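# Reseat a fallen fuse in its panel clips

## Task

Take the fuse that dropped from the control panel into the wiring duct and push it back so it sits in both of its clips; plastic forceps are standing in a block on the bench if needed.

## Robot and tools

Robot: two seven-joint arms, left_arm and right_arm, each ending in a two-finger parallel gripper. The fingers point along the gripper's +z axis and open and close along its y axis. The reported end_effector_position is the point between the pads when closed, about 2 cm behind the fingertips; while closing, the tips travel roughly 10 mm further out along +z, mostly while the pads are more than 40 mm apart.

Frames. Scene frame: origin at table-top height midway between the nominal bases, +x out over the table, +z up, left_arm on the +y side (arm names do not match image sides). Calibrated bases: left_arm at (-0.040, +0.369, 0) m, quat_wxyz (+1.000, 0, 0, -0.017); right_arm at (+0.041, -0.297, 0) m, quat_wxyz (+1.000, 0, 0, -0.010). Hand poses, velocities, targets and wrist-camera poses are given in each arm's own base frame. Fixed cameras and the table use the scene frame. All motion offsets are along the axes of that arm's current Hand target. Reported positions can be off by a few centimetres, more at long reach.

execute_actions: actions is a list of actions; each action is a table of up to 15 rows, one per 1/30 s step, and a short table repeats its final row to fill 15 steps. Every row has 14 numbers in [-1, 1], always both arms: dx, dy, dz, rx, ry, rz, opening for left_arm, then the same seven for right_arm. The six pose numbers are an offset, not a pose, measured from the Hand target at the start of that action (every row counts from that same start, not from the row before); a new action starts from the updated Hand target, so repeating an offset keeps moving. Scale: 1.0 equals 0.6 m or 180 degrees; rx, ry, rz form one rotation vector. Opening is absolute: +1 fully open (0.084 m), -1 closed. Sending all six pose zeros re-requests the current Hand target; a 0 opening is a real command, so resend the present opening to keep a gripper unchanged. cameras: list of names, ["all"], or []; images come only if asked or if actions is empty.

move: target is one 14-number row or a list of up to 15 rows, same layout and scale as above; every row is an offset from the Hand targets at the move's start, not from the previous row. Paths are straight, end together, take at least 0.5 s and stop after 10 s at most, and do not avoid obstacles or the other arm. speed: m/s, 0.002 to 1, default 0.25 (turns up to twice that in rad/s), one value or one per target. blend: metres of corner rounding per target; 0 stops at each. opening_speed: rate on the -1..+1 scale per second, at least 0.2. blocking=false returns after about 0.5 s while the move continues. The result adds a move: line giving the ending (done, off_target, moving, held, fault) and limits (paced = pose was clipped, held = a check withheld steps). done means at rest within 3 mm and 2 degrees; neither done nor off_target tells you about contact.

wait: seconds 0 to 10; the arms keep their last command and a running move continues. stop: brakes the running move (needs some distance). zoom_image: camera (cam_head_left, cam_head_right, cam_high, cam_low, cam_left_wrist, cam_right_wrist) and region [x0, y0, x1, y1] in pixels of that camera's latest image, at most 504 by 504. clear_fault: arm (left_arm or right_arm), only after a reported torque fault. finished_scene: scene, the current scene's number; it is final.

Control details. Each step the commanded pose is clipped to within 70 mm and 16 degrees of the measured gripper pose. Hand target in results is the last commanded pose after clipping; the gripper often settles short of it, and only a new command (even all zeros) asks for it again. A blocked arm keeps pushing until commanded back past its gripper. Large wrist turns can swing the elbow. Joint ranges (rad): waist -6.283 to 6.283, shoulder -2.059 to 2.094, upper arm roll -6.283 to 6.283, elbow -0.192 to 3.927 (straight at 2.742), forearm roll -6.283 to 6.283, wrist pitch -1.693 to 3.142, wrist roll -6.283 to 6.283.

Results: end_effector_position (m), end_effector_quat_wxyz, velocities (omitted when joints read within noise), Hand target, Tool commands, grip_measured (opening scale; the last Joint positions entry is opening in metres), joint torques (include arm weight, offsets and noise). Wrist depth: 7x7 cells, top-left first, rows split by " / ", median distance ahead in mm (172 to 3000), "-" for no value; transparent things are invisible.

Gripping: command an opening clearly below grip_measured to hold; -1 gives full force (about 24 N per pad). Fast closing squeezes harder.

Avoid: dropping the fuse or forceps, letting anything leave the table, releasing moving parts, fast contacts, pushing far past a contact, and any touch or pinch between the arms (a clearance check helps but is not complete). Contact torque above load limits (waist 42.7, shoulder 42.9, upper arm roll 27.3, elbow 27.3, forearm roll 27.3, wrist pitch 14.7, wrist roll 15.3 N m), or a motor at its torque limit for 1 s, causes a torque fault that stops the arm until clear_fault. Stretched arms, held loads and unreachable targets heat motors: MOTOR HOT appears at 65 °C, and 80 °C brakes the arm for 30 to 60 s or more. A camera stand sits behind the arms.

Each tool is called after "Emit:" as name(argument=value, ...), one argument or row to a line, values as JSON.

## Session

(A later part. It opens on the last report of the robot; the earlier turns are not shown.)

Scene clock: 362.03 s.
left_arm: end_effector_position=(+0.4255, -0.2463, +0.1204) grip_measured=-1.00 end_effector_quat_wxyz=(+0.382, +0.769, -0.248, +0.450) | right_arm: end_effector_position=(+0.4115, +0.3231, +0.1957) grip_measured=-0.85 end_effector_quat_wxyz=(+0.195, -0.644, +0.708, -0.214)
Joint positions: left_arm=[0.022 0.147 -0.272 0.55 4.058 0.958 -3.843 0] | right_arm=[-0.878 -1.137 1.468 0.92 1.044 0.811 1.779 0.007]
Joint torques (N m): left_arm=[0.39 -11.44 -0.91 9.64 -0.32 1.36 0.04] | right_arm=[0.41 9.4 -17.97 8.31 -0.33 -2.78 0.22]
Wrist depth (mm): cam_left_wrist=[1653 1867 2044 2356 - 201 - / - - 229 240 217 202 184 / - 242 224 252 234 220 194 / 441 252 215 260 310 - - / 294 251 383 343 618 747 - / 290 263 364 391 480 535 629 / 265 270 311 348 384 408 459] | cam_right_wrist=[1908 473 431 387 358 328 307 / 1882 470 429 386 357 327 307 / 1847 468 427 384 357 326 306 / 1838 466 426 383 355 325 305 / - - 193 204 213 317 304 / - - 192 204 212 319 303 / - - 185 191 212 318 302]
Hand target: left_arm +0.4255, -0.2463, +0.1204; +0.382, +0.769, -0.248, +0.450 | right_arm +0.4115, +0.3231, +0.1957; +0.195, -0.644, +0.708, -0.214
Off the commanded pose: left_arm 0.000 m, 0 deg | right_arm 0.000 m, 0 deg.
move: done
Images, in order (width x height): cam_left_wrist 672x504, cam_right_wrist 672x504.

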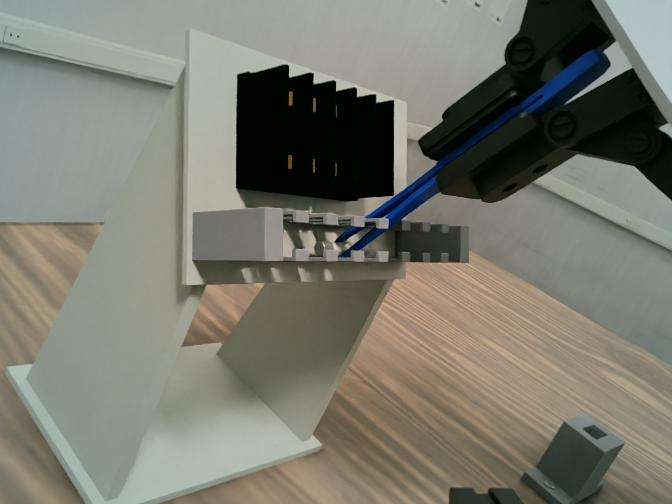

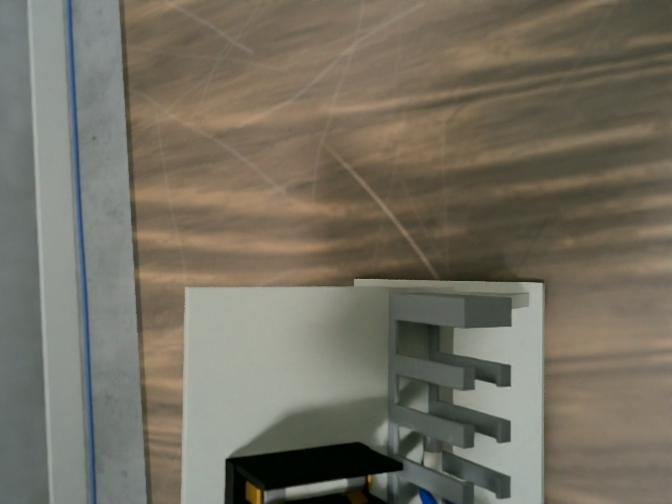

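Emit:
move(
  target=[
    [0,0,0,0,0,0,-1,0,-0.0051,-0.0027,0,0,0,-0.83],
    [0,0,0,0,0,0,-1,0,0.0027,-0.0174,0,0,0,-0.83],
  ],
  speed=0.025,
  cameras=["cam_left_wrist","cam_right_wrist"],
)

Emit:
zoom_image(
  camera="cam_left_wrist",
  region=[270, 190, 390, 280],
)

Scene clock: 369.43 s.
left_arm: end_effector_position=(+0.4255, -0.2463, +0.1204) grip_measured=-1.00 end_effector_quat_wxyz=(+0.382, +0.769, -0.248, +0.450) | right_arm: end_effector_position=(+0.4044, +0.3238, +0.2034) grip_measured=-0.85 end_effector_quat_wxyz=(+0.195, -0.644, +0.708, -0.214)
Joint positions: left_arm=[0.022 0.147 -0.272 0.55 4.058 0.958 -3.843 0] | right_arm=[-0.85 -1.14 1.439 0.913 1.026 0.832 1.792 0.007]
Joint torques (N m): left_arm=[0.34 -11.99 -1.05 9.7 -0.49 1.25 0.09] | right_arm=[0.18 9.19 -17.94 8.41 -0.17 -2.78 0.31]
Wrist depth (mm): cam_left_wrist=[1626 1872 2026 2372 - 197 189 / - - 229 240 217 202 184 / - 241 224 249 - 211 - / 440 252 215 260 309 - - / 294 251 383 343 615 744 - / 291 263 364 391 480 536 629 / 265 270 311 349 386 408 458] | cam_right_wrist=[1903 483 442 396 368 336 315 / 1877 481 440 395 367 335 314 / 1842 479 439 394 366 334 313 / 1828 477 436 393 365 333 313 / - - 203 219 208 326 313 / - - 202 219 228 327 311 / - - 195 198 340 326 310]
Hand target: left_arm +0.4255, -0.2463, +0.1204; +0.382, +0.769, -0.248, +0.450 | right_arm +0.4044, +0.3238, +0.2035; +0.195, -0.644, +0.708, -0.214
Off the commanded pose: left_arm 0.000 m, 0 deg | right_arm 0.000 m, 0 deg.
move: done
Images, in order (width x height): cam_left_wrist 672x504, cam_right_wrist 672x504.

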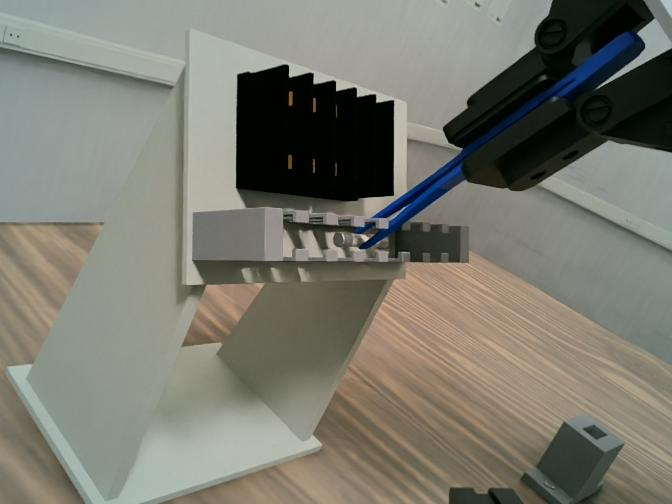

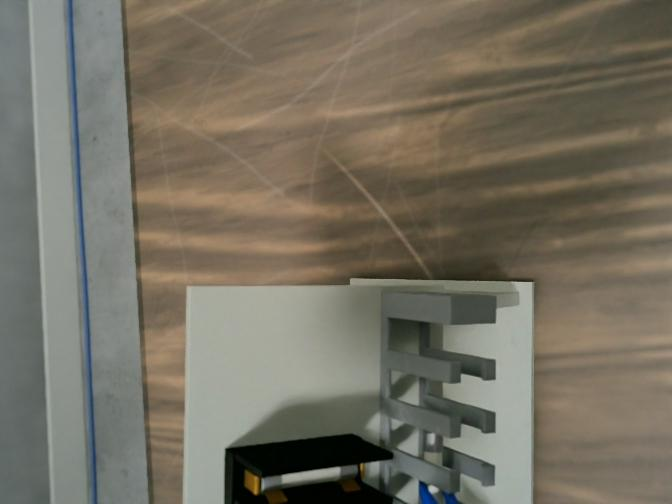

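Scaled by 4.200 from the camera's 672x504 image, which has a finer 960x720 frame.

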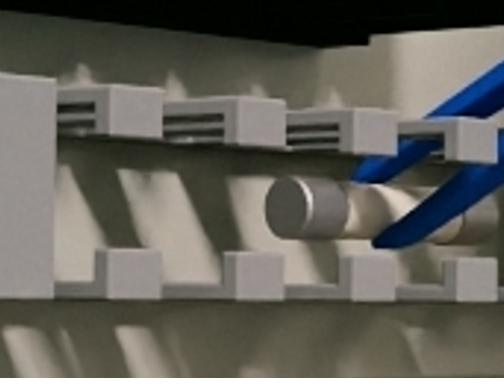

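Emit:
move(
  target=[
    [0,0,0,0,0,0,-1,0,-0.0005,-0.0003,0,0,0,-0.83],
    [0,0,0,0,0,0,-1,0,0.0481,-0.0914,0,0,0,-0.83],
    [0,0,0,0,0,0,-1,-0.0103,0.0407,-0.0782,0.122,0.1219,-0.489,-0.83],
  ],
  speed=[0.03,0.05,0.15],
  cameras=["cam_left_wrist","cam_right_wrist"],
)

Emit:
zoom_image(
  camera="cam_left_wrist",
  region=[230, 50, 530, 290],
)

Emit:
zoom_image(
  camera="cam_right_wrist",
  region=[330, 330, 530, 504],
)

Scene clock: 401.80 s.
left_arm: end_effector_position=(+0.4255, -0.2463, +0.1204) grip_measured=-1.00 end_effector_quat_wxyz=(+0.382, +0.769, -0.248, +0.450) | right_arm: end_effector_position=(+0.3589, +0.3344, +0.2290) grip_measured=-0.85 end_effector_quat_wxyz=(+0.025, +0.858, -0.041, +0.512)
Joint positions: left_arm=[0.022 0.147 -0.272 0.55 4.058 0.958 -3.843 0] | right_arm=[-0.511 -1.205 1.524 0.631 0.576 0.32 0.828 0.007]
Joint torques (N m): left_arm=[0.09 -11.83 -0.86 9.62 -0.37 1.32 0.24] | right_arm=[0.31 7.8 -16.15 6.08 0.67 -2.77 0.05]
Wrist depth (mm): cam_left_wrist=[1630 1893 2014 2381 2805 - 181 / - - 229 249 228 206 181 / - 241 224 251 - - - / 440 252 215 270 310 - - / 294 252 383 343 618 750 - / 291 264 364 392 481 537 629 / 265 271 310 348 385 407 457] | cam_right_wrist=[1578 1596 1619 1665 1694 1723 1754 / 1626 1681 1711 1754 1772 1823 1852 / 1736 1772 1833 1857 1898 1903 1957 / 1823 1877 1908 1957 1991 2020 2068 / 1919 1946 2014 2044 2093 2112 2172 / 526 526 271 272 273 275 544 / 466 467 271 258 260 273 479]
Hand target: left_arm +0.4255, -0.2463, +0.1204; +0.382, +0.769, -0.248, +0.450 | right_arm +0.3589, +0.3344, +0.2290; +0.025, +0.858, -0.041, +0.512
Off the commanded pose: left_arm 0.000 m, 0 deg | right_arm 0.000 m, 0 deg.
move: done
Images, in order (width x height): cam_left_wrist 672x504, cam_right_wrist 672x504.

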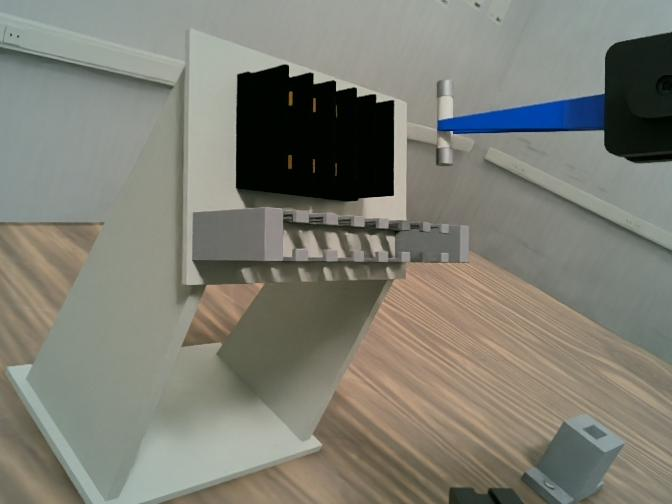

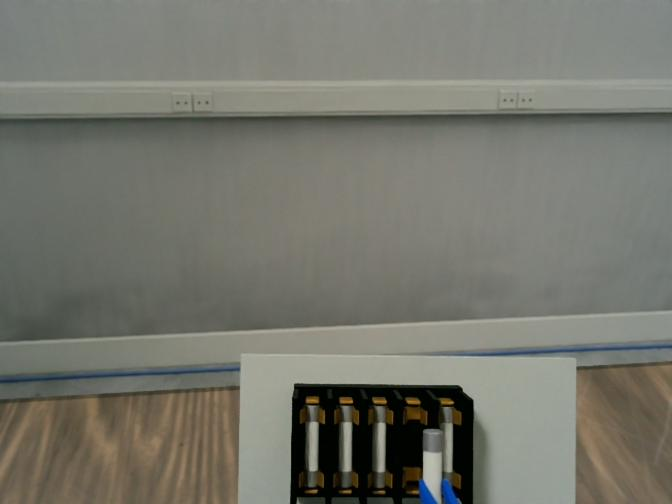

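Scaled by 1.680 from the camera's 672x504 image, which has a finer 960x720 frame.

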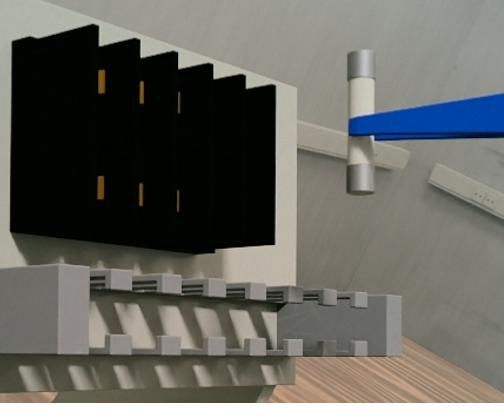

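Scaled by 2.520 from the camera's 672x504 image, which has a finer 960x720 frame.

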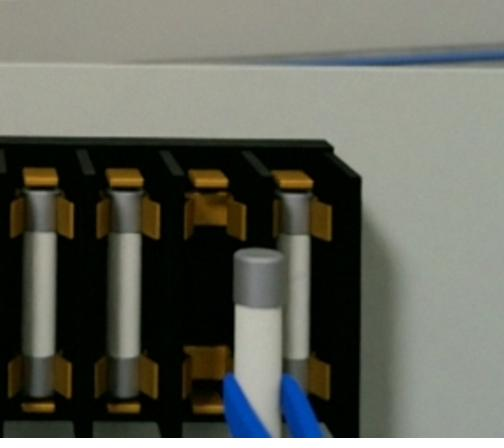

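Emit:
move(
  target=[
    [0,0,0,0,0,0,-1,-0.0035,0.0008,0,0,0,0,-0.83],
    [0,0,0,0,0,0,-1,-0.0035,0.0008,0.0617,0,0,0,-0.83],
  ],
  speed=0.05,
  cameras=["cam_left_wrist","cam_right_wrist"],
)

Emit:
zoom_image(
  camera="cam_left_wrist",
  region=[250, 50, 450, 210],
)

Emit:
zoom_image(
  camera="cam_right_wrist",
  region=[370, 375, 490, 504],
)

Scene clock: 432.43 s.
left_arm: end_effector_position=(+0.4255, -0.2463, +0.1204) grip_measured=-1.00 end_effector_quat_wxyz=(+0.382, +0.769, -0.248, +0.450) | right_arm: end_effector_position=(+0.3903, +0.3309, +0.2096) grip_measured=-0.85 end_effector_quat_wxyz=(+0.025, +0.858, -0.041, +0.512)
Joint positions: left_arm=[0.022 0.147 -0.272 0.55 4.058 0.958 -3.843 0] | right_arm=[-0.648 -1.157 1.613 0.66 0.595 0.205 0.808 0.007]
Joint torques (N m): left_arm=[0.31 -11.89 -1.02 9.56 -0.36 1.3 0.08] | right_arm=[-0.19 8.39 -16.36 6.43 1.32 -2.65 0.07]
Wrist depth (mm): cam_left_wrist=[1634 1857 2032 2356 - - - / - - 229 240 230 189 179 / - 241 224 251 - 202 197 / 441 252 215 270 309 - - / 294 252 383 343 617 743 - / 290 263 364 391 480 535 631 / 265 270 310 348 384 407 457] | cam_right_wrist=[1546 1585 1604 1630 1673 1686 1732 / 1638 1645 1698 1715 1763 1772 1818 / 1732 1758 1813 1804 1857 1882 1930 / 1799 1842 1872 1914 1957 1985 2032 / 1882 1930 1985 1996 2056 2087 2151 / 495 - 235 235 236 237 512 / 440 441 234 221 210 236 452]
Hand target: left_arm +0.4255, -0.2463, +0.1204; +0.382, +0.769, -0.248, +0.450 | right_arm +0.3903, +0.3309, +0.2096; +0.025, +0.858, -0.041, +0.512
Off the commanded pose: left_arm 0.000 m, 0 deg | right_arm 0.000 m, 0 deg.
move: done
Images, in order (width x height): cam_left_wrist 672x504, cam_right_wrist 672x504.

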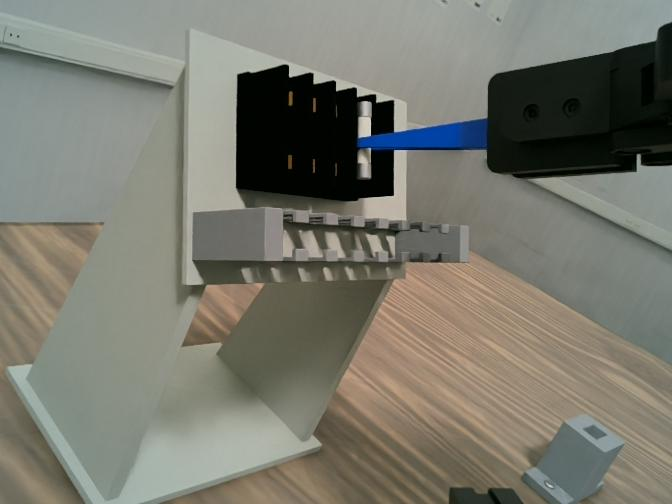

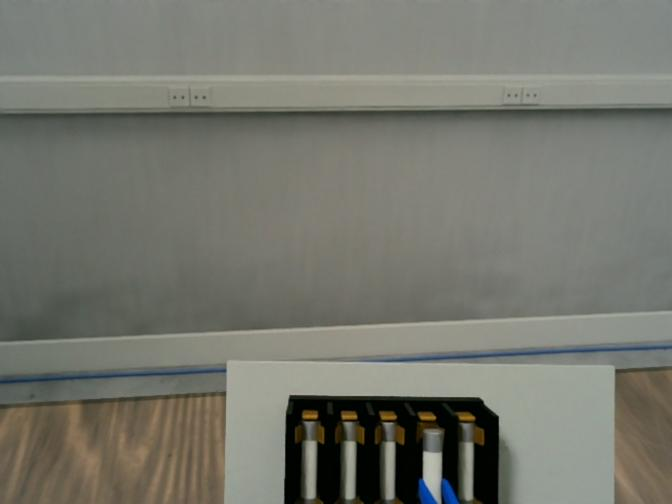

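Scaled by 2.520 from the camera's 672x504 image, which has a finer 960x720 frame.

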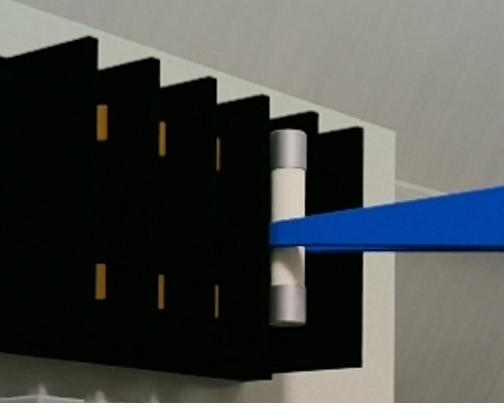

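Scaled by 3.907 from the camera's 672x504 image, which has a finer 960x720 frame.

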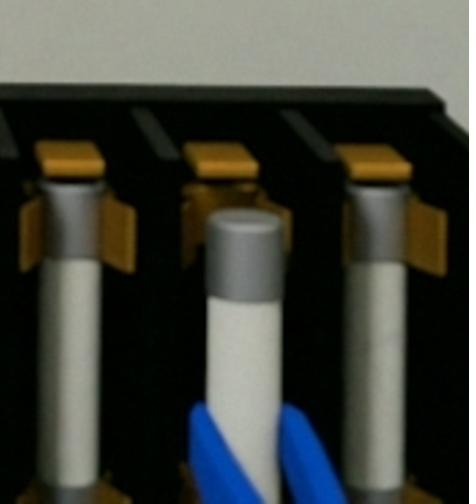

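Emit:
move(
  target=[
    [0,0,0,0,0,0,-1,0,0,0.0167,0,0,0,-0.83],
  ],
  speed=0.025,
  cameras=["cam_right_wrist"],
)

Emit:
zoom_image(
  camera="cam_right_wrist",
  region=[370, 375, 490, 504],
)

Scene clock: 449.17 s.
left_arm: end_effector_position=(+0.4255, -0.2463, +0.1204) grip_measured=-1.00 end_effector_quat_wxyz=(+0.382, +0.769, -0.248, +0.450) | right_arm: end_effector_position=(+0.3990, +0.3301, +0.2048) grip_measured=-0.85 end_effector_quat_wxyz=(+0.025, +0.858, -0.041, +0.512)
Joint positions: left_arm=[0.022 0.147 -0.272 0.55 4.058 0.958 -3.843 0] | right_arm=[-0.688 -1.145 1.636 0.671 0.598 0.176 0.803 0.007]
Joint torques (N m): left_arm=[0.11 -11.71 -0.93 9.77 -0.32 1.26 0.06] | right_arm=[-0.21 8.79 -16.37 6.29 1.2 -2.64 0.05]
Wrist depth (mm): cam_left_wrist=[1645 1862 2044 2397 - - - / - - 229 240 - 194 - / - 241 224 249 - 202 - / 442 252 215 271 309 - - / 293 251 383 342 617 743 - / 291 263 364 392 480 535 630 / 265 271 311 348 384 407 458] | cam_right_wrist=[1546 1567 1600 1626 1657 1669 1715 / 1622 1653 1681 1715 1745 1776 1804 / 1711 1745 1758 1795 1842 1877 1919 / 1790 1818 1862 1919 1940 1991 2038 / 1888 1919 1979 1996 2062 2087 2125 / 488 1979 225 225 226 227 505 / 433 435 224 210 212 226 429]
Hand target: left_arm +0.4255, -0.2463, +0.1204; +0.382, +0.769, -0.248, +0.450 | right_arm +0.3990, +0.3301, +0.2048; +0.025, +0.858, -0.041, +0.512
Off the commanded pose: left_arm 0.000 m, 0 deg | right_arm 0.000 m, 0 deg.
move: done
Images, in order (width x height): cam_right_wrist 672x504.

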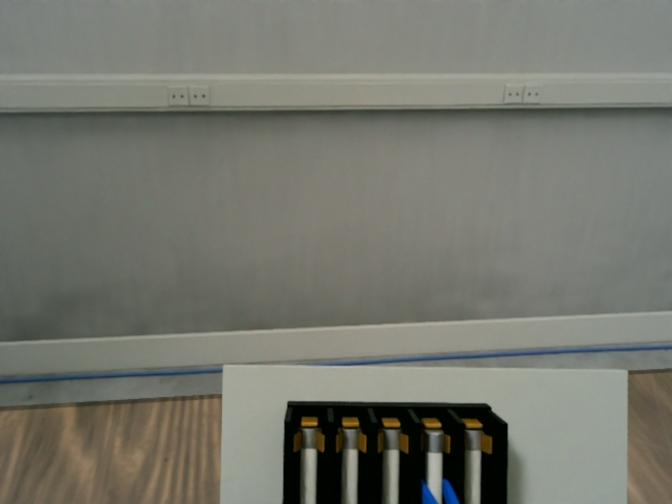

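Scaled by 3.907 from the camera's 672x504 image, which has a finer 960x720 frame.

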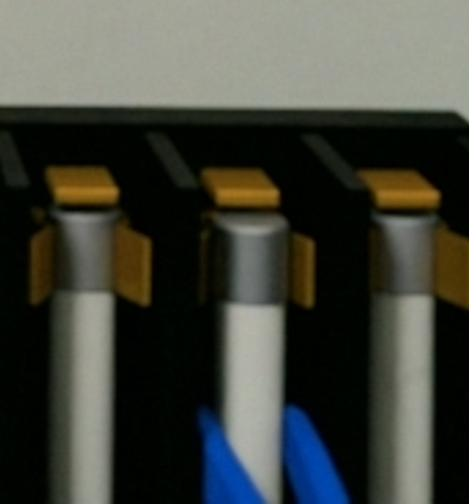

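Emit:
move(
  target=[
    [0,0,0,0,0,0,-1,0,0,0.0058,0,0,0,-0.86],
  ],
  speed=0.025,
  cameras=["cam_right_wrist"],
)

Emit:
zoom_image(
  camera="cam_right_wrist",
  region=[370, 375, 490, 504],
)

Scene clock: 454.80 s.
left_arm: end_effector_position=(+0.4255, -0.2463, +0.1204) grip_measured=-1.00 end_effector_quat_wxyz=(+0.382, +0.769, -0.248, +0.450) | right_arm: end_effector_position=(+0.4021, +0.3298, +0.2032) grip_measured=-0.87 end_effector_quat_wxyz=(+0.025, +0.858, -0.041, +0.512)
Joint positions: left_arm=[0.022 0.147 -0.272 0.55 4.058 0.958 -3.843 0] | right_arm=[-0.702 -1.142 1.645 0.675 0.599 0.166 0.801 0.006]
Joint torques (N m): left_arm=[0.42 -11.46 -0.94 9.65 -0.23 1.28 0.14] | right_arm=[-0.33 9.04 -16.45 6.43 1.29 -2.72 0.06]
Wrist depth (mm): cam_left_wrist=[1638 1893 2032 2381 - - - / - - 229 240 231 194 - / - 242 224 249 309 202 - / 441 252 215 270 309 - - / 293 252 381 343 616 747 - / 291 264 364 391 482 533 630 / 265 271 311 348 385 408 457] | cam_right_wrist=[1543 1564 1593 1622 1645 1669 1706 / 1622 1642 1681 1706 1736 1776 1809 / 1702 1736 1772 1804 1847 1877 1919 / 1804 1818 1862 1872 1935 1968 2020 / 1882 1903 1968 1979 2032 2068 2138 / 486 1962 221 221 222 223 502 / 432 - 220 207 208 223 427]
Hand target: left_arm +0.4255, -0.2463, +0.1204; +0.382, +0.769, -0.248, +0.450 | right_arm +0.4021, +0.3298, +0.2031; +0.025, +0.858, -0.041, +0.512
Off the commanded pose: left_arm 0.000 m, 0 deg | right_arm 0.000 m, 0 deg.
move: done
Images, in order (width x height): cam_right_wrist 672x504.

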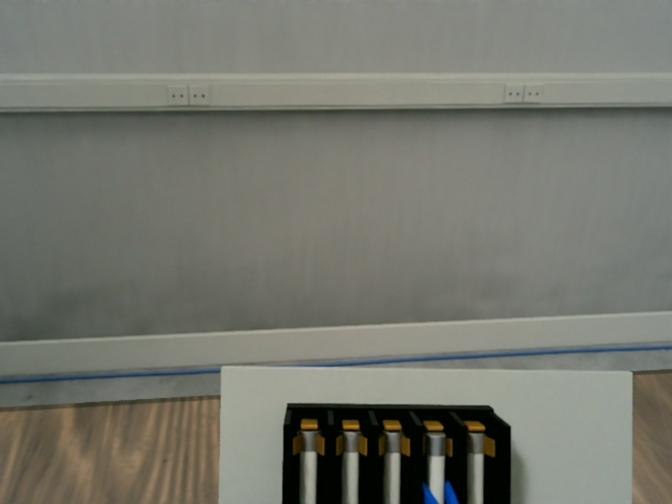

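Scaled by 3.907 from the camera's 672x504 image, which has a finer 960x720 frame.

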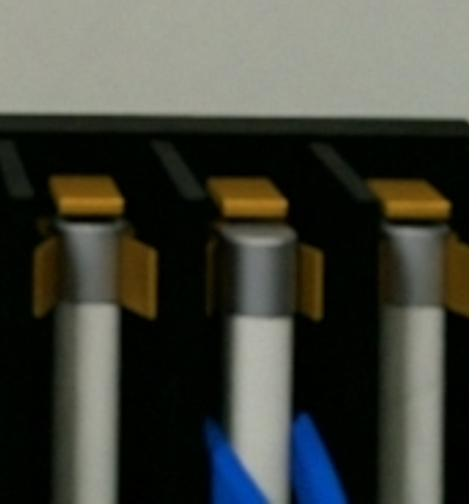

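Emit:
move(
  target=[
    [0,0,0,0,0,0,-1,0,0,0,0,0,0,-0.775],
    [0,0,0,0,0,0,-1,0,0,-0.035,0,0,0,-0.775],
    [0,0,0,0,0,0,-1,0,0,-0.035,0,0,0,-1],
    [0,0,0,0,0,0,-1,0.0217,0,-0.035,0,0,0,-1],
    [0,0,0,0,0,0,-1,0.0217,0,-0.0207,0,0,0,-1],
  ],
  speed=[0.03,0.03,0.03,0.06,0.04],
  opening_speed=0.5,
  cameras=["cam_right_wrist","cam_left_wrist"],
)

Emit:
zoom_image(
  camera="cam_right_wrist",
  region=[370, 375, 490, 504],
)

Scene clock: 470.13 s.
left_arm: end_effector_position=(+0.4255, -0.2463, +0.1204) grip_measured=-1.00 end_effector_quat_wxyz=(+0.382, +0.769, -0.248, +0.450) | right_arm: end_effector_position=(+0.3973, +0.3302, +0.2205) grip_measured=-0.87 end_effector_quat_wxyz=(+0.025, +0.858, -0.041, +0.512)
Joint positions: left_arm=[0.022 0.147 -0.272 0.55 4.058 0.958 -3.843 0] | right_arm=[-0.663 -1.142 1.588 0.674 0.583 0.209 0.786 0.006]
Joint torques (N m): left_arm=[0.26 -11.67 -0.99 9.54 -0.28 1.28 0.01] | right_arm=[-0.51 8.74 -16.35 6.91 1.15 -2.79 -0.08]
Wrist depth (mm): cam_left_wrist=[1642 1872 2038 2348 - 190 - / - - 229 240 239 197 186 / - 241 224 252 - - - / 441 252 215 270 310 - - / 294 251 383 342 617 747 - / 290 263 363 393 481 535 629 / 265 271 311 348 384 408 459] | cam_right_wrist=[1543 1564 1596 1619 1649 1681 1706 / 1582 1626 1690 1723 1741 1781 1799 / 1715 1749 1776 1804 1842 1867 1924 / 1804 1833 1872 1893 1935 1968 2038 / 1888 1935 1957 2020 2062 2106 2125 / 1924 1946 1957 235 1968 236 528 / 454 455 233 221 219 235 467]
Hand target: left_arm +0.4255, -0.2463, +0.1204; +0.382, +0.769, -0.248, +0.450 | right_arm +0.3974, +0.3302, +0.2205; +0.025, +0.858, -0.041, +0.512
Off the commanded pose: left_arm 0.000 m, 0 deg | right_arm 0.000 m, 0 deg.
move: done
Images, in order (width x height): cam_left_wrist 672x504, cam_right_wrist 672x504.

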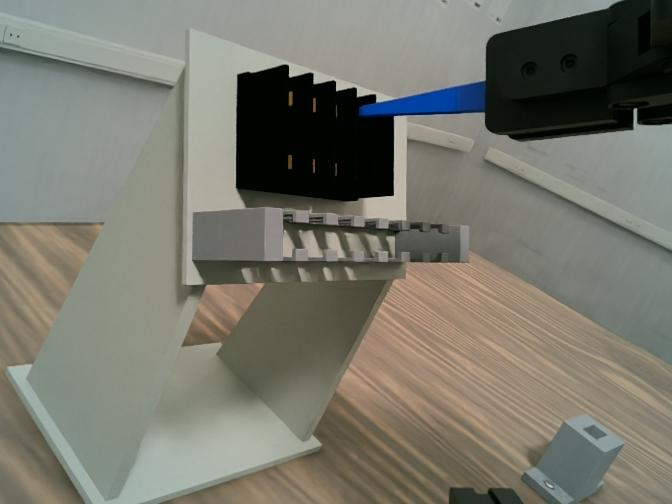

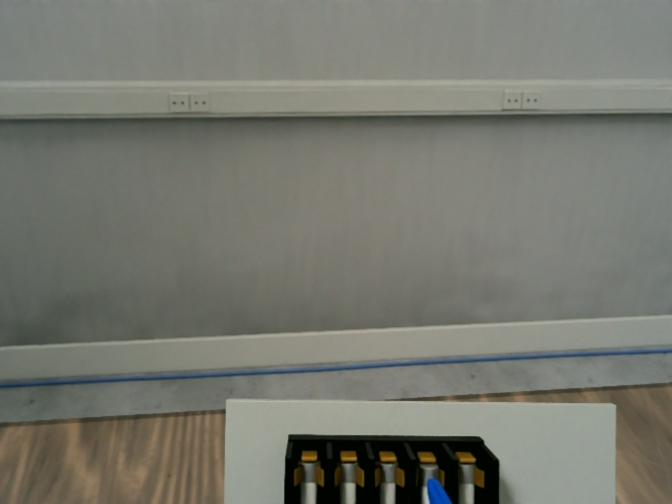

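Scaled by 3.907 from the camera's 672x504 image, which has a finer 960x720 frame.

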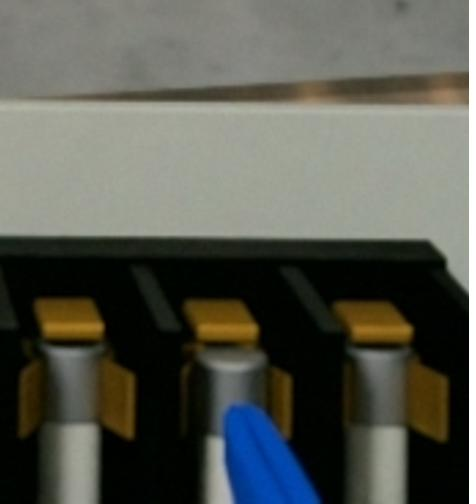

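Emit:
move(
  target=[
    [0,0,0,0,0,0,-1,0,0,0.0142,0,0,0,-1],
  ],
  speed=0.025,
  cameras=["cam_right_wrist"],
)

Emit:
zoom_image(
  camera="cam_right_wrist",
  region=[370, 375, 490, 504],
)

Scene clock: 478.97 s.
left_arm: end_effector_position=(+0.4255, -0.2463, +0.1204) grip_measured=-1.00 end_effector_quat_wxyz=(+0.382, +0.769, -0.248, +0.450) | right_arm: end_effector_position=(+0.4047, +0.3297, +0.2165) grip_measured=-0.87 end_effector_quat_wxyz=(+0.024, +0.858, -0.041, +0.512)
Joint positions: left_arm=[0.022 0.147 -0.272 0.55 4.058 0.958 -3.843 0] | right_arm=[-0.697 -1.131 1.608 0.684 0.585 0.185 0.781 0.006]
Joint torques (N m): left_arm=[0.34 -11.98 -0.96 9.68 -0.43 1.24 0.08] | right_arm=[-4.98 8.49 -15.85 2.94 1.25 -1.41 -0.05]
Wrist depth (mm): cam_left_wrist=[1634 1862 2056 2271 - 194 - / - - 229 240 309 200 184 / - 241 224 252 - - - / 440 252 215 271 310 - - / 293 251 383 343 617 744 - / 290 263 363 391 481 535 630 / 265 271 311 347 386 408 457] | cam_right_wrist=[1533 1574 1600 1619 1661 1673 1711 / 1578 1630 1673 1711 1749 1758 1795 / 1711 1741 1776 1781 1842 1877 1908 / 1772 1833 1862 1914 1919 1985 2014 / 1857 1930 1962 2008 2050 2087 2112 / 1919 1962 1979 229 1979 520 523 / 450 450 225 213 214 227 444]
Hand target: left_arm +0.4255, -0.2463, +0.1204; +0.382, +0.769, -0.248, +0.450 | right_arm +0.4048, +0.3295, +0.2165; +0.025, +0.858, -0.041, +0.512
Off the commanded pose: left_arm 0.000 m, 0 deg | right_arm 0.000 m, 0 deg.
move: done
Images, in order (width x height): cam_right_wrist 672x504.

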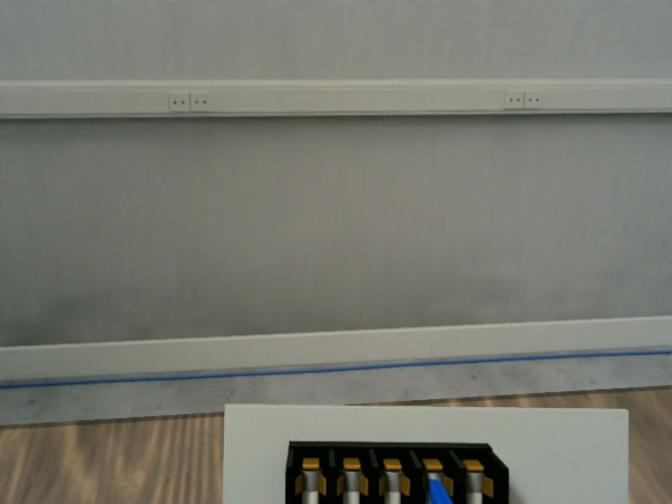

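Scaled by 3.907 from the camera's 672x504 image, which has a finer 960x720 frame.

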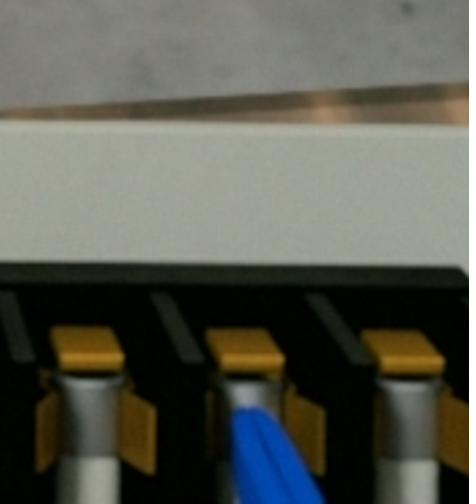

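Emit:
move(
  target=[
    [0,0,0,0,0,0,-1,0,0,-0.0183,0,0,0,-1],
    [0,0,0,0,0,0,-1,-0.0405,0,-0.0183,0,0,0,-1],
    [0,0,0,0,0,0,-1,-0.0405,0,-0.005,0,0,0,-1],
    [0,0,0,0,0,0,-1,-0.0405,0,0,0,0,0,-1],
  ],
  speed=[0.06,0.08,0.05,0.02],
  cameras=["cam_right_wrist"],
)

Emit:
zoom_image(
  camera="cam_right_wrist",
  region=[350, 330, 510, 504],
)

Scene clock: 488.83 s.
left_arm: end_effector_position=(+0.4255, -0.2463, +0.1204) grip_measured=-1.00 end_effector_quat_wxyz=(+0.382, +0.769, -0.248, +0.450) | right_arm: end_effector_position=(+0.3933, +0.3307, +0.1951) grip_measured=-0.87 end_effector_quat_wxyz=(+0.024, +0.858, -0.041, +0.512)
Joint positions: left_arm=[0.022 0.147 -0.272 0.55 4.058 0.958 -3.843 0] | right_arm=[-0.677 -1.159 1.659 0.66 0.609 0.171 0.822 0.006]
Joint torques (N m): left_arm=[0.16 -11.79 -1.05 9.41 -0.52 1.34 0.18] | right_arm=[-1.96 8.77 -16.29 4.64 1.3 -2.19 0.04]
Wrist depth (mm): cam_left_wrist=[1642 1877 2020 2431 2828 - - / - - 229 240 - - - / - 242 224 249 310 196 - / 441 252 215 271 310 - - / 294 251 383 343 616 745 - / 290 263 363 392 481 537 628 / 265 271 310 348 384 408 458] | cam_right_wrist=[1543 1578 1596 1638 1661 1686 1728 / 1622 1653 1686 1719 1763 1785 1823 / 1715 1754 1785 1804 1852 1888 1908 / 1795 1847 1888 1898 1951 1991 2050 / 1908 1898 1946 1979 2020 2056 2106 / 473 - 225 213 214 227 468 / 421 421 224 211 213 227 417]
Hand target: left_arm +0.4255, -0.2463, +0.1204; +0.382, +0.769, -0.248, +0.450 | right_arm +0.3934, +0.3306, +0.1951; +0.025, +0.858, -0.041, +0.512
Off the commanded pose: left_arm 0.000 m, 0 deg | right_arm 0.000 m, 0 deg.
move: done
Images, in order (width x height): cam_right_wrist 672x504.

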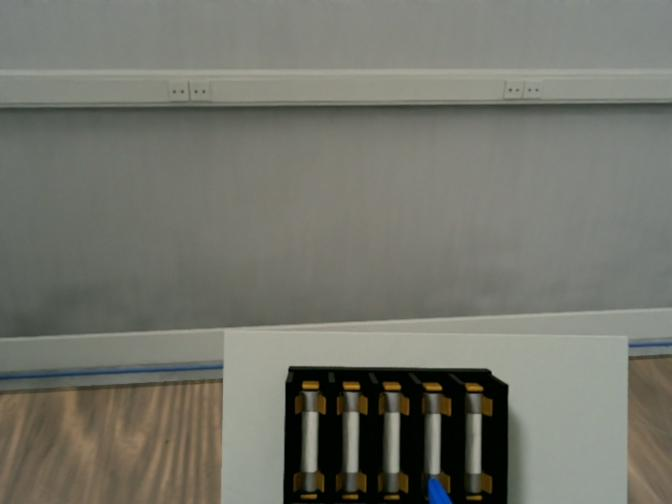

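Scaled by 2.897 from the camera's 672x504 image, which has a finer 960x720 frame.

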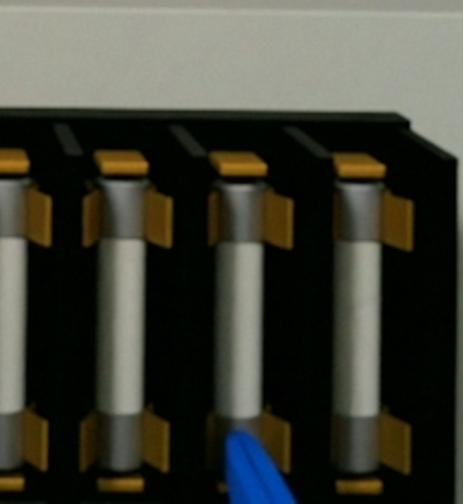

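Emit:
move(
  target=[
    [0,0,0,0,0,0,-1,0,0,0.002,0,0,0,-1],
    [0,0,0,0,0,0,-1,0,0,-0.05,0,0,0,-1],
    [0,0,0,0,0,0,-1,-0.04,0,-0.0667,0,0,0,-1],
  ],
  speed=[0.02,0.06,0.12],
  cameras=["cam_right_wrist"],
)

Emit:
zoom_image(
  camera="cam_right_wrist",
  region=[280, 280, 520, 430],
)

Scene clock: 498.63 s.
left_arm: end_effector_position=(+0.4255, -0.2463, +0.1204) grip_measured=-1.00 end_effector_quat_wxyz=(+0.382, +0.769, -0.248, +0.450) | right_arm: end_effector_position=(+0.3470, +0.3350, +0.1929) grip_measured=-0.87 end_effector_quat_wxyz=(+0.025, +0.858, -0.041, +0.512)
Joint positions: left_arm=[0.022 0.147 -0.272 0.55 4.058 0.958 -3.843 0] | right_arm=[-0.499 -1.234 1.621 0.603 0.614 0.286 0.892 0.006]
Joint torques (N m): left_arm=[0.26 -11.77 -0.92 9.67 -0.4 1.21 0.1] | right_arm=[0.27 7.51 -16.11 4.39 1.14 -2.14 0.53]
Wrist depth (mm): cam_left_wrist=[1634 1888 2026 2405 - - - / - - 229 249 - - - / - 241 224 252 - - 181 / 442 252 215 271 294 211 177 / 294 251 383 343 618 747 - / 290 263 365 392 481 536 602 / 265 271 311 348 384 409 458] | cam_right_wrist=[1593 1622 1645 1686 1719 1728 1776 / 1690 1698 1728 1763 1790 1838 1877 / 1758 1785 1842 1872 1903 1940 1974 / 1833 1877 1893 1930 1979 1996 2080 / 1940 - 265 252 260 268 2165 / 491 494 264 261 264 267 509 / 417 421 228 260 232 256 431]
Hand target: left_arm +0.4255, -0.2463, +0.1204; +0.382, +0.769, -0.248, +0.450 | right_arm +0.3470, +0.3351, +0.1929; +0.025, +0.858, -0.041, +0.512
Off the commanded pose: left_arm 0.000 m, 0 deg | right_arm 0.000 m, 0 deg.
move: done
Images, in order (width x height): cam_right_wrist 672x504.

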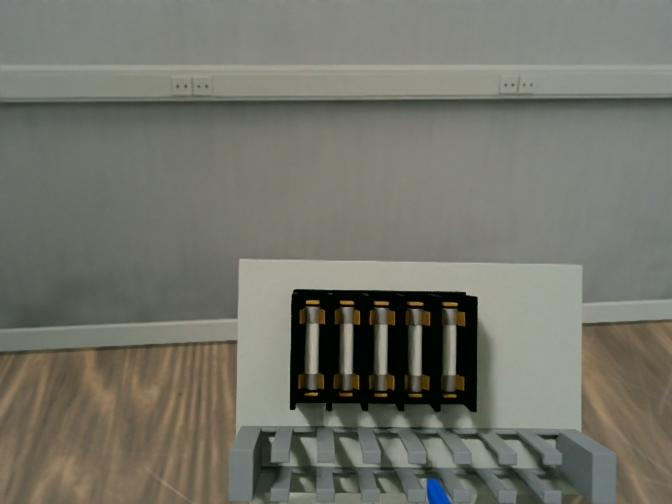

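Scaled by 2.100 from the camera's 672x504 image, which has a finer 960x720 frame.

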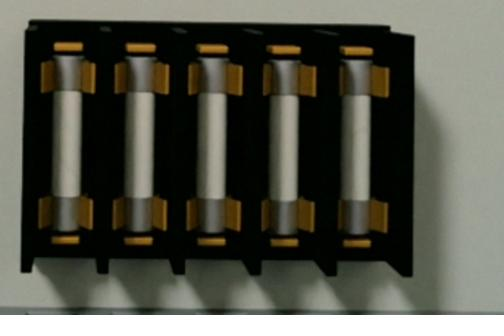

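Emit:
move(
  target=[
    [0,0,0,0,0,0,-1,0,0,-0.05,0,0,0,-1],
    [0,0,0,0,0,0,-1,0.0342,0.3698,0.0382,-0.0169,-0.3424,0.0282,-1],
  ],
  speed=[0.1,0.2],
  cameras=["cam_right_wrist"],
)

Emit:
zoom_image(
  camera="cam_right_wrist",
  region=[300, 360, 470, 504],
)

Scene clock: 515.67 s.
left_arm: end_effector_position=(+0.4255, -0.2463, +0.1204) grip_measured=-1.00 end_effector_quat_wxyz=(+0.382, +0.769, -0.248, +0.450) | right_arm: end_effector_position=(+0.3555, +0.1113, +0.2001) grip_measured=-0.87 end_effector_quat_wxyz=(+0.000, +0.995, -0.097, +0.000)
Joint positions: left_arm=[0.022 0.147 -0.272 0.55 4.058 0.958 -3.843 0] | right_arm=[-0.576 -0.443 0.804 0.74 0.356 1.085 0.199 0.006]
Joint torques (N m): left_arm=[-0.06 -12 -1.12 9.7 -0.37 1.34 0.19] | right_arm=[-0.59 -3.07 -5.05 18.45 -0.06 -1.72 0.36]
Wrist depth (mm): cam_left_wrist=[1638 1882 2026 2431 - - - / - - 229 249 - - - / - 241 224 252 - - - / 442 252 215 271 309 - - / 293 251 382 343 620 743 - / 291 263 365 393 480 536 629 / 265 271 311 347 384 407 457] | cam_right_wrist=[329 330 331 332 332 334 335 / 328 329 331 331 333 334 335 / 328 329 330 332 332 333 334 / 328 328 330 331 331 332 334 / 327 329 330 331 332 332 334 / 327 328 329 329 325 333 332 / 327 328 329 330 331 332 333]
Hand target: left_arm +0.4255, -0.2463, +0.1204; +0.382, +0.769, -0.248, +0.450 | right_arm +0.3555, +0.1113, +0.2001; +0.000, +0.995, -0.097, +0.000
Off the commanded pose: left_arm 0.000 m, 0 deg | right_arm 0.000 m, 0 deg.
move: done
Images, in order (width x height): cam_right_wrist 672x504.

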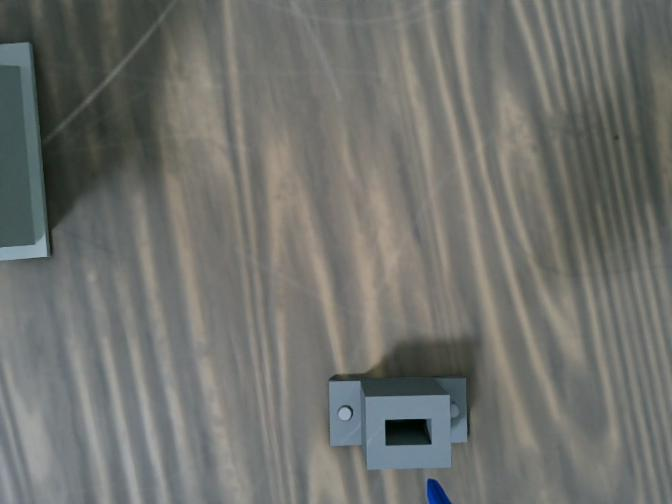

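Scaled by 2.965 from the camera's 672x504 image, which has a finer 960x720 frame.

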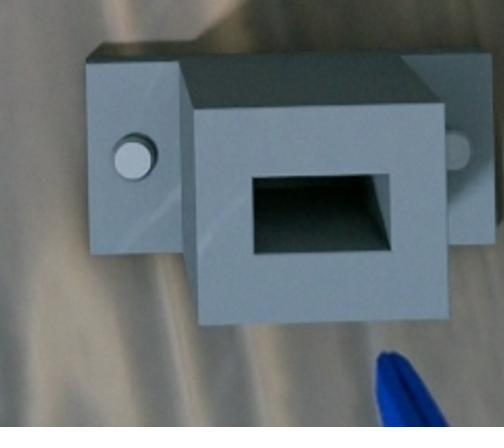

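Emit:
move(
  target=[
    [0,0,0,0,0,0,-1,-0.0075,0.0022,0,0,0,0,-1],
    [0,0,0,0,0,0,-1,-0.0075,0.0022,0.125,0,0,0,-1],
  ],
  speed=0.15,
  cameras=["cam_right_wrist"],
)

Emit:
zoom_image(
  camera="cam_right_wrist",
  region=[350, 390, 504, 504],
)

Scene clock: 523.67 s.
left_arm: end_effector_position=(+0.4255, -0.2463, +0.1204) grip_measured=-1.00 end_effector_quat_wxyz=(+0.382, +0.769, -0.248, +0.450) | right_arm: end_effector_position=(+0.3508, +0.1109, +0.1251) grip_measured=-0.87 end_effector_quat_wxyz=(+0.000, +0.995, -0.097, +0.000)
Joint positions: left_arm=[0.022 0.147 -0.272 0.55 4.058 0.958 -3.843 0] | right_arm=[-0.613 -0.311 0.916 0.601 0.337 0.824 0.24 0.006]
Joint torques (N m): left_arm=[0.02 -11.86 -1 9.74 -0.44 1.26 0.19] | right_arm=[-0.4 -4 -3.76 16.82 -0.14 -2.4 0.39]
Wrist depth (mm): cam_left_wrist=[1626 1893 2044 2431 - - - / - - 229 249 - - - / - 241 224 252 - - - / 439 252 215 270 309 - - / 294 251 383 343 617 711 370 / 290 263 364 392 481 536 582 / 265 271 311 347 386 407 459] | cam_right_wrist=[255 255 256 257 257 258 259 / 254 255 256 256 257 258 259 / 254 254 255 256 256 257 258 / 253 254 255 255 256 257 258 / 253 254 254 256 256 257 258 / 253 253 254 255 244 256 257 / 252 253 254 255 212 256 257]
Hand target: left_arm +0.4255, -0.2463, +0.1204; +0.382, +0.769, -0.248, +0.450 | right_arm +0.3508, +0.1109, +0.1251; +0.000, +0.995, -0.097, +0.000
Off the commanded pose: left_arm 0.000 m, 0 deg | right_arm 0.000 m, 0 deg.
move: done
Images, in order (width x height): cam_right_wrist 672x504.

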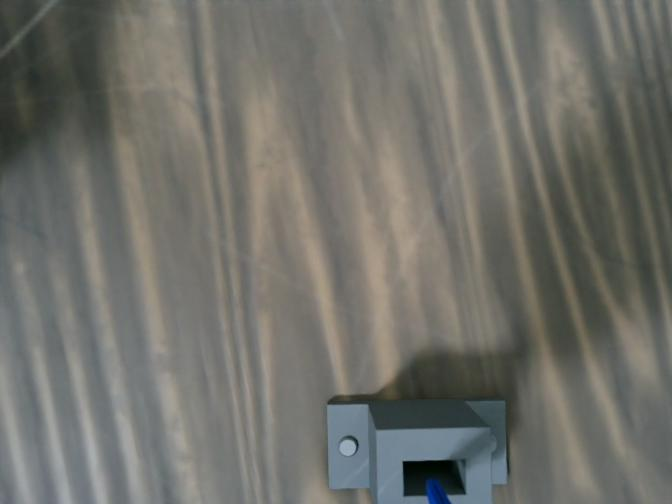

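Scaled by 3.273 from the camera's 672x504 image, which has a finer 960x720 frame.

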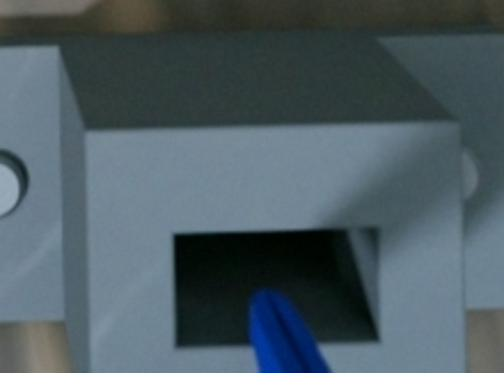

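Emit:
move(
  target=[
    [0,0,0,0,0,0,-1,0.002,-0.0003,0.0,0,0,0,-1],
    [0,0,0,0,0,0,-1,0.002,-0.0003,0.0667,0,0,0,-1],
    [0,0,0,0,0,0,-1,0.002,-0.0003,0.0667,0,0,0,-0.3],
    [0,0,0,0,0,0,-1,0.002,-0.0003,-0.06,0,0,0,-0.3],
  ],
  speed=[0.05,0.05,0.05,0.08],
  opening_speed=0.5,
  cameras=["cam_low","cam_high","cam_right_wrist"],
)

Emit:
zoom_image(
  camera="cam_low",
  region=[150, 200, 220, 300],
)

Emit:
zoom_image(
  camera="cam_high",
  region=[240, 200, 340, 290],
)

Scene clock: 539.17 s.
left_arm: end_effector_position=(+0.4255, -0.2463, +0.1204) grip_measured=-1.00 end_effector_quat_wxyz=(+0.382, +0.769, -0.248, +0.450) | right_arm: end_effector_position=(+0.3521, +0.1108, +0.1611) grip_measured=-0.32 end_effector_quat_wxyz=(+0.000, +0.995, -0.097, +0.000)
Joint positions: left_arm=[0.022 0.147 -0.272 0.55 4.058 0.958 -3.843 0] | right_arm=[-0.592 -0.395 0.86 0.659 0.365 0.958 0.206 0.03]
Joint torques (N m): left_arm=[0.41 -11.95 -1.04 9.62 -0.44 1.28 0.19] | right_arm=[0.58 -4.24 -5.1 17.57 0.33 -1.95 -0.03]
Wrist depth (mm): cam_left_wrist=[1642 1867 2087 2448 - - - / - - 229 249 - - - / - 242 224 252 - - - / 441 252 215 271 309 - - / 294 251 382 343 617 709 - / 290 263 364 392 481 536 581 / 265 271 311 348 385 407 458] | cam_right_wrist=[290 291 291 292 294 294 295 / 289 291 291 292 293 294 295 / 289 290 291 292 293 294 295 / 289 290 290 291 293 293 295 / 289 289 290 291 293 293 294 / 288 289 290 291 291 293 294 / 288 289 290 290 248 292 293]
Hand target: left_arm +0.4255, -0.2463, +0.1204; +0.382, +0.769, -0.248, +0.450 | right_arm +0.3521, +0.1108, +0.1611; +0.000, +0.995, -0.097, +0.000
Off the commanded pose: left_arm 0.000 m, 0 deg | right_arm 0.000 m, 0 deg.
move: done
Images, in order (width x height): cam_high 672x504, cam_low 672x504, cam_right_wrist 672x504.

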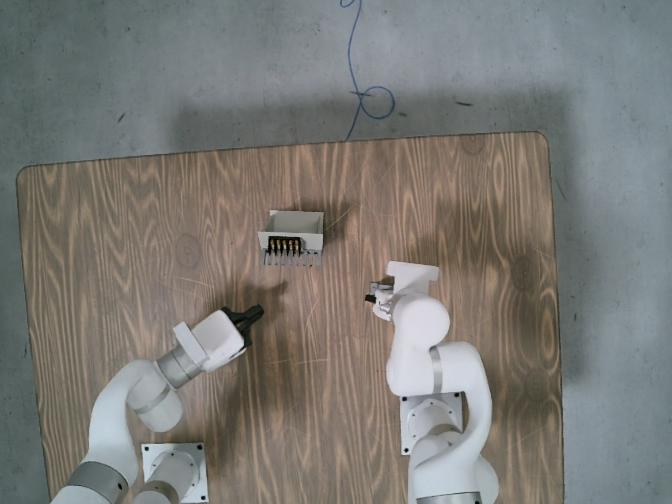

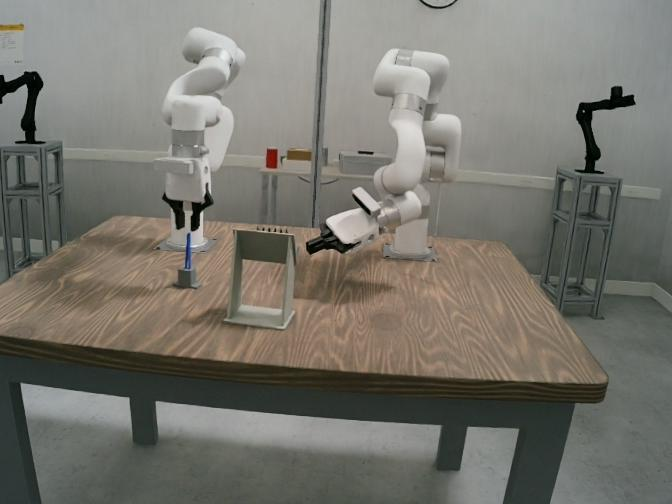

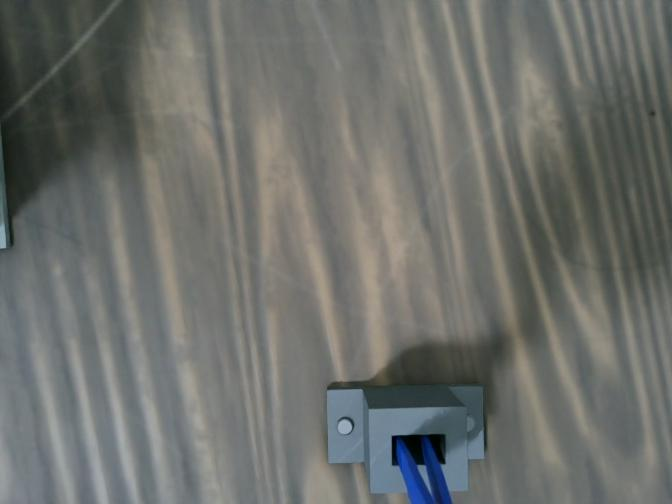

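Scaled by 5.040 from the camera's 672x504 image, which has a finer 960x720 frame.

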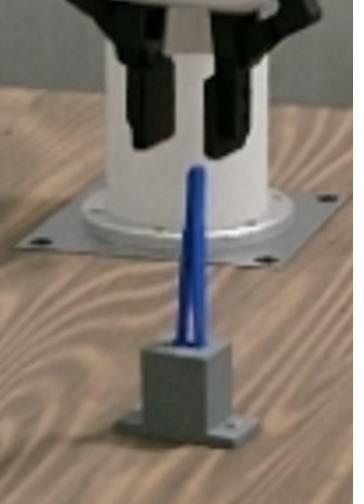

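Scaled by 5.040 from the camera's 672x504 image, which has a finer 960x720 frame.

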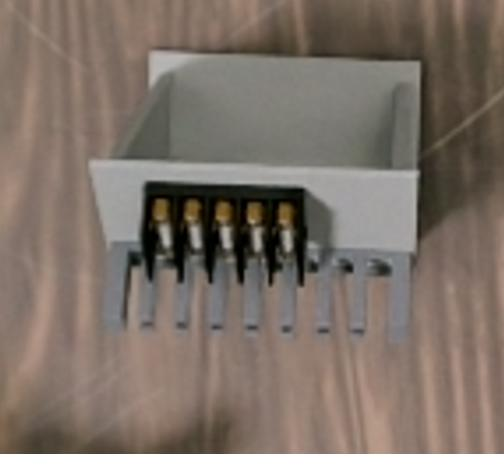

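Forceps are back in the block and the fuse sits flush with its neighbours.

Emit:
finished_scene(
  scene=2,
)

The scene is finished: the task was done.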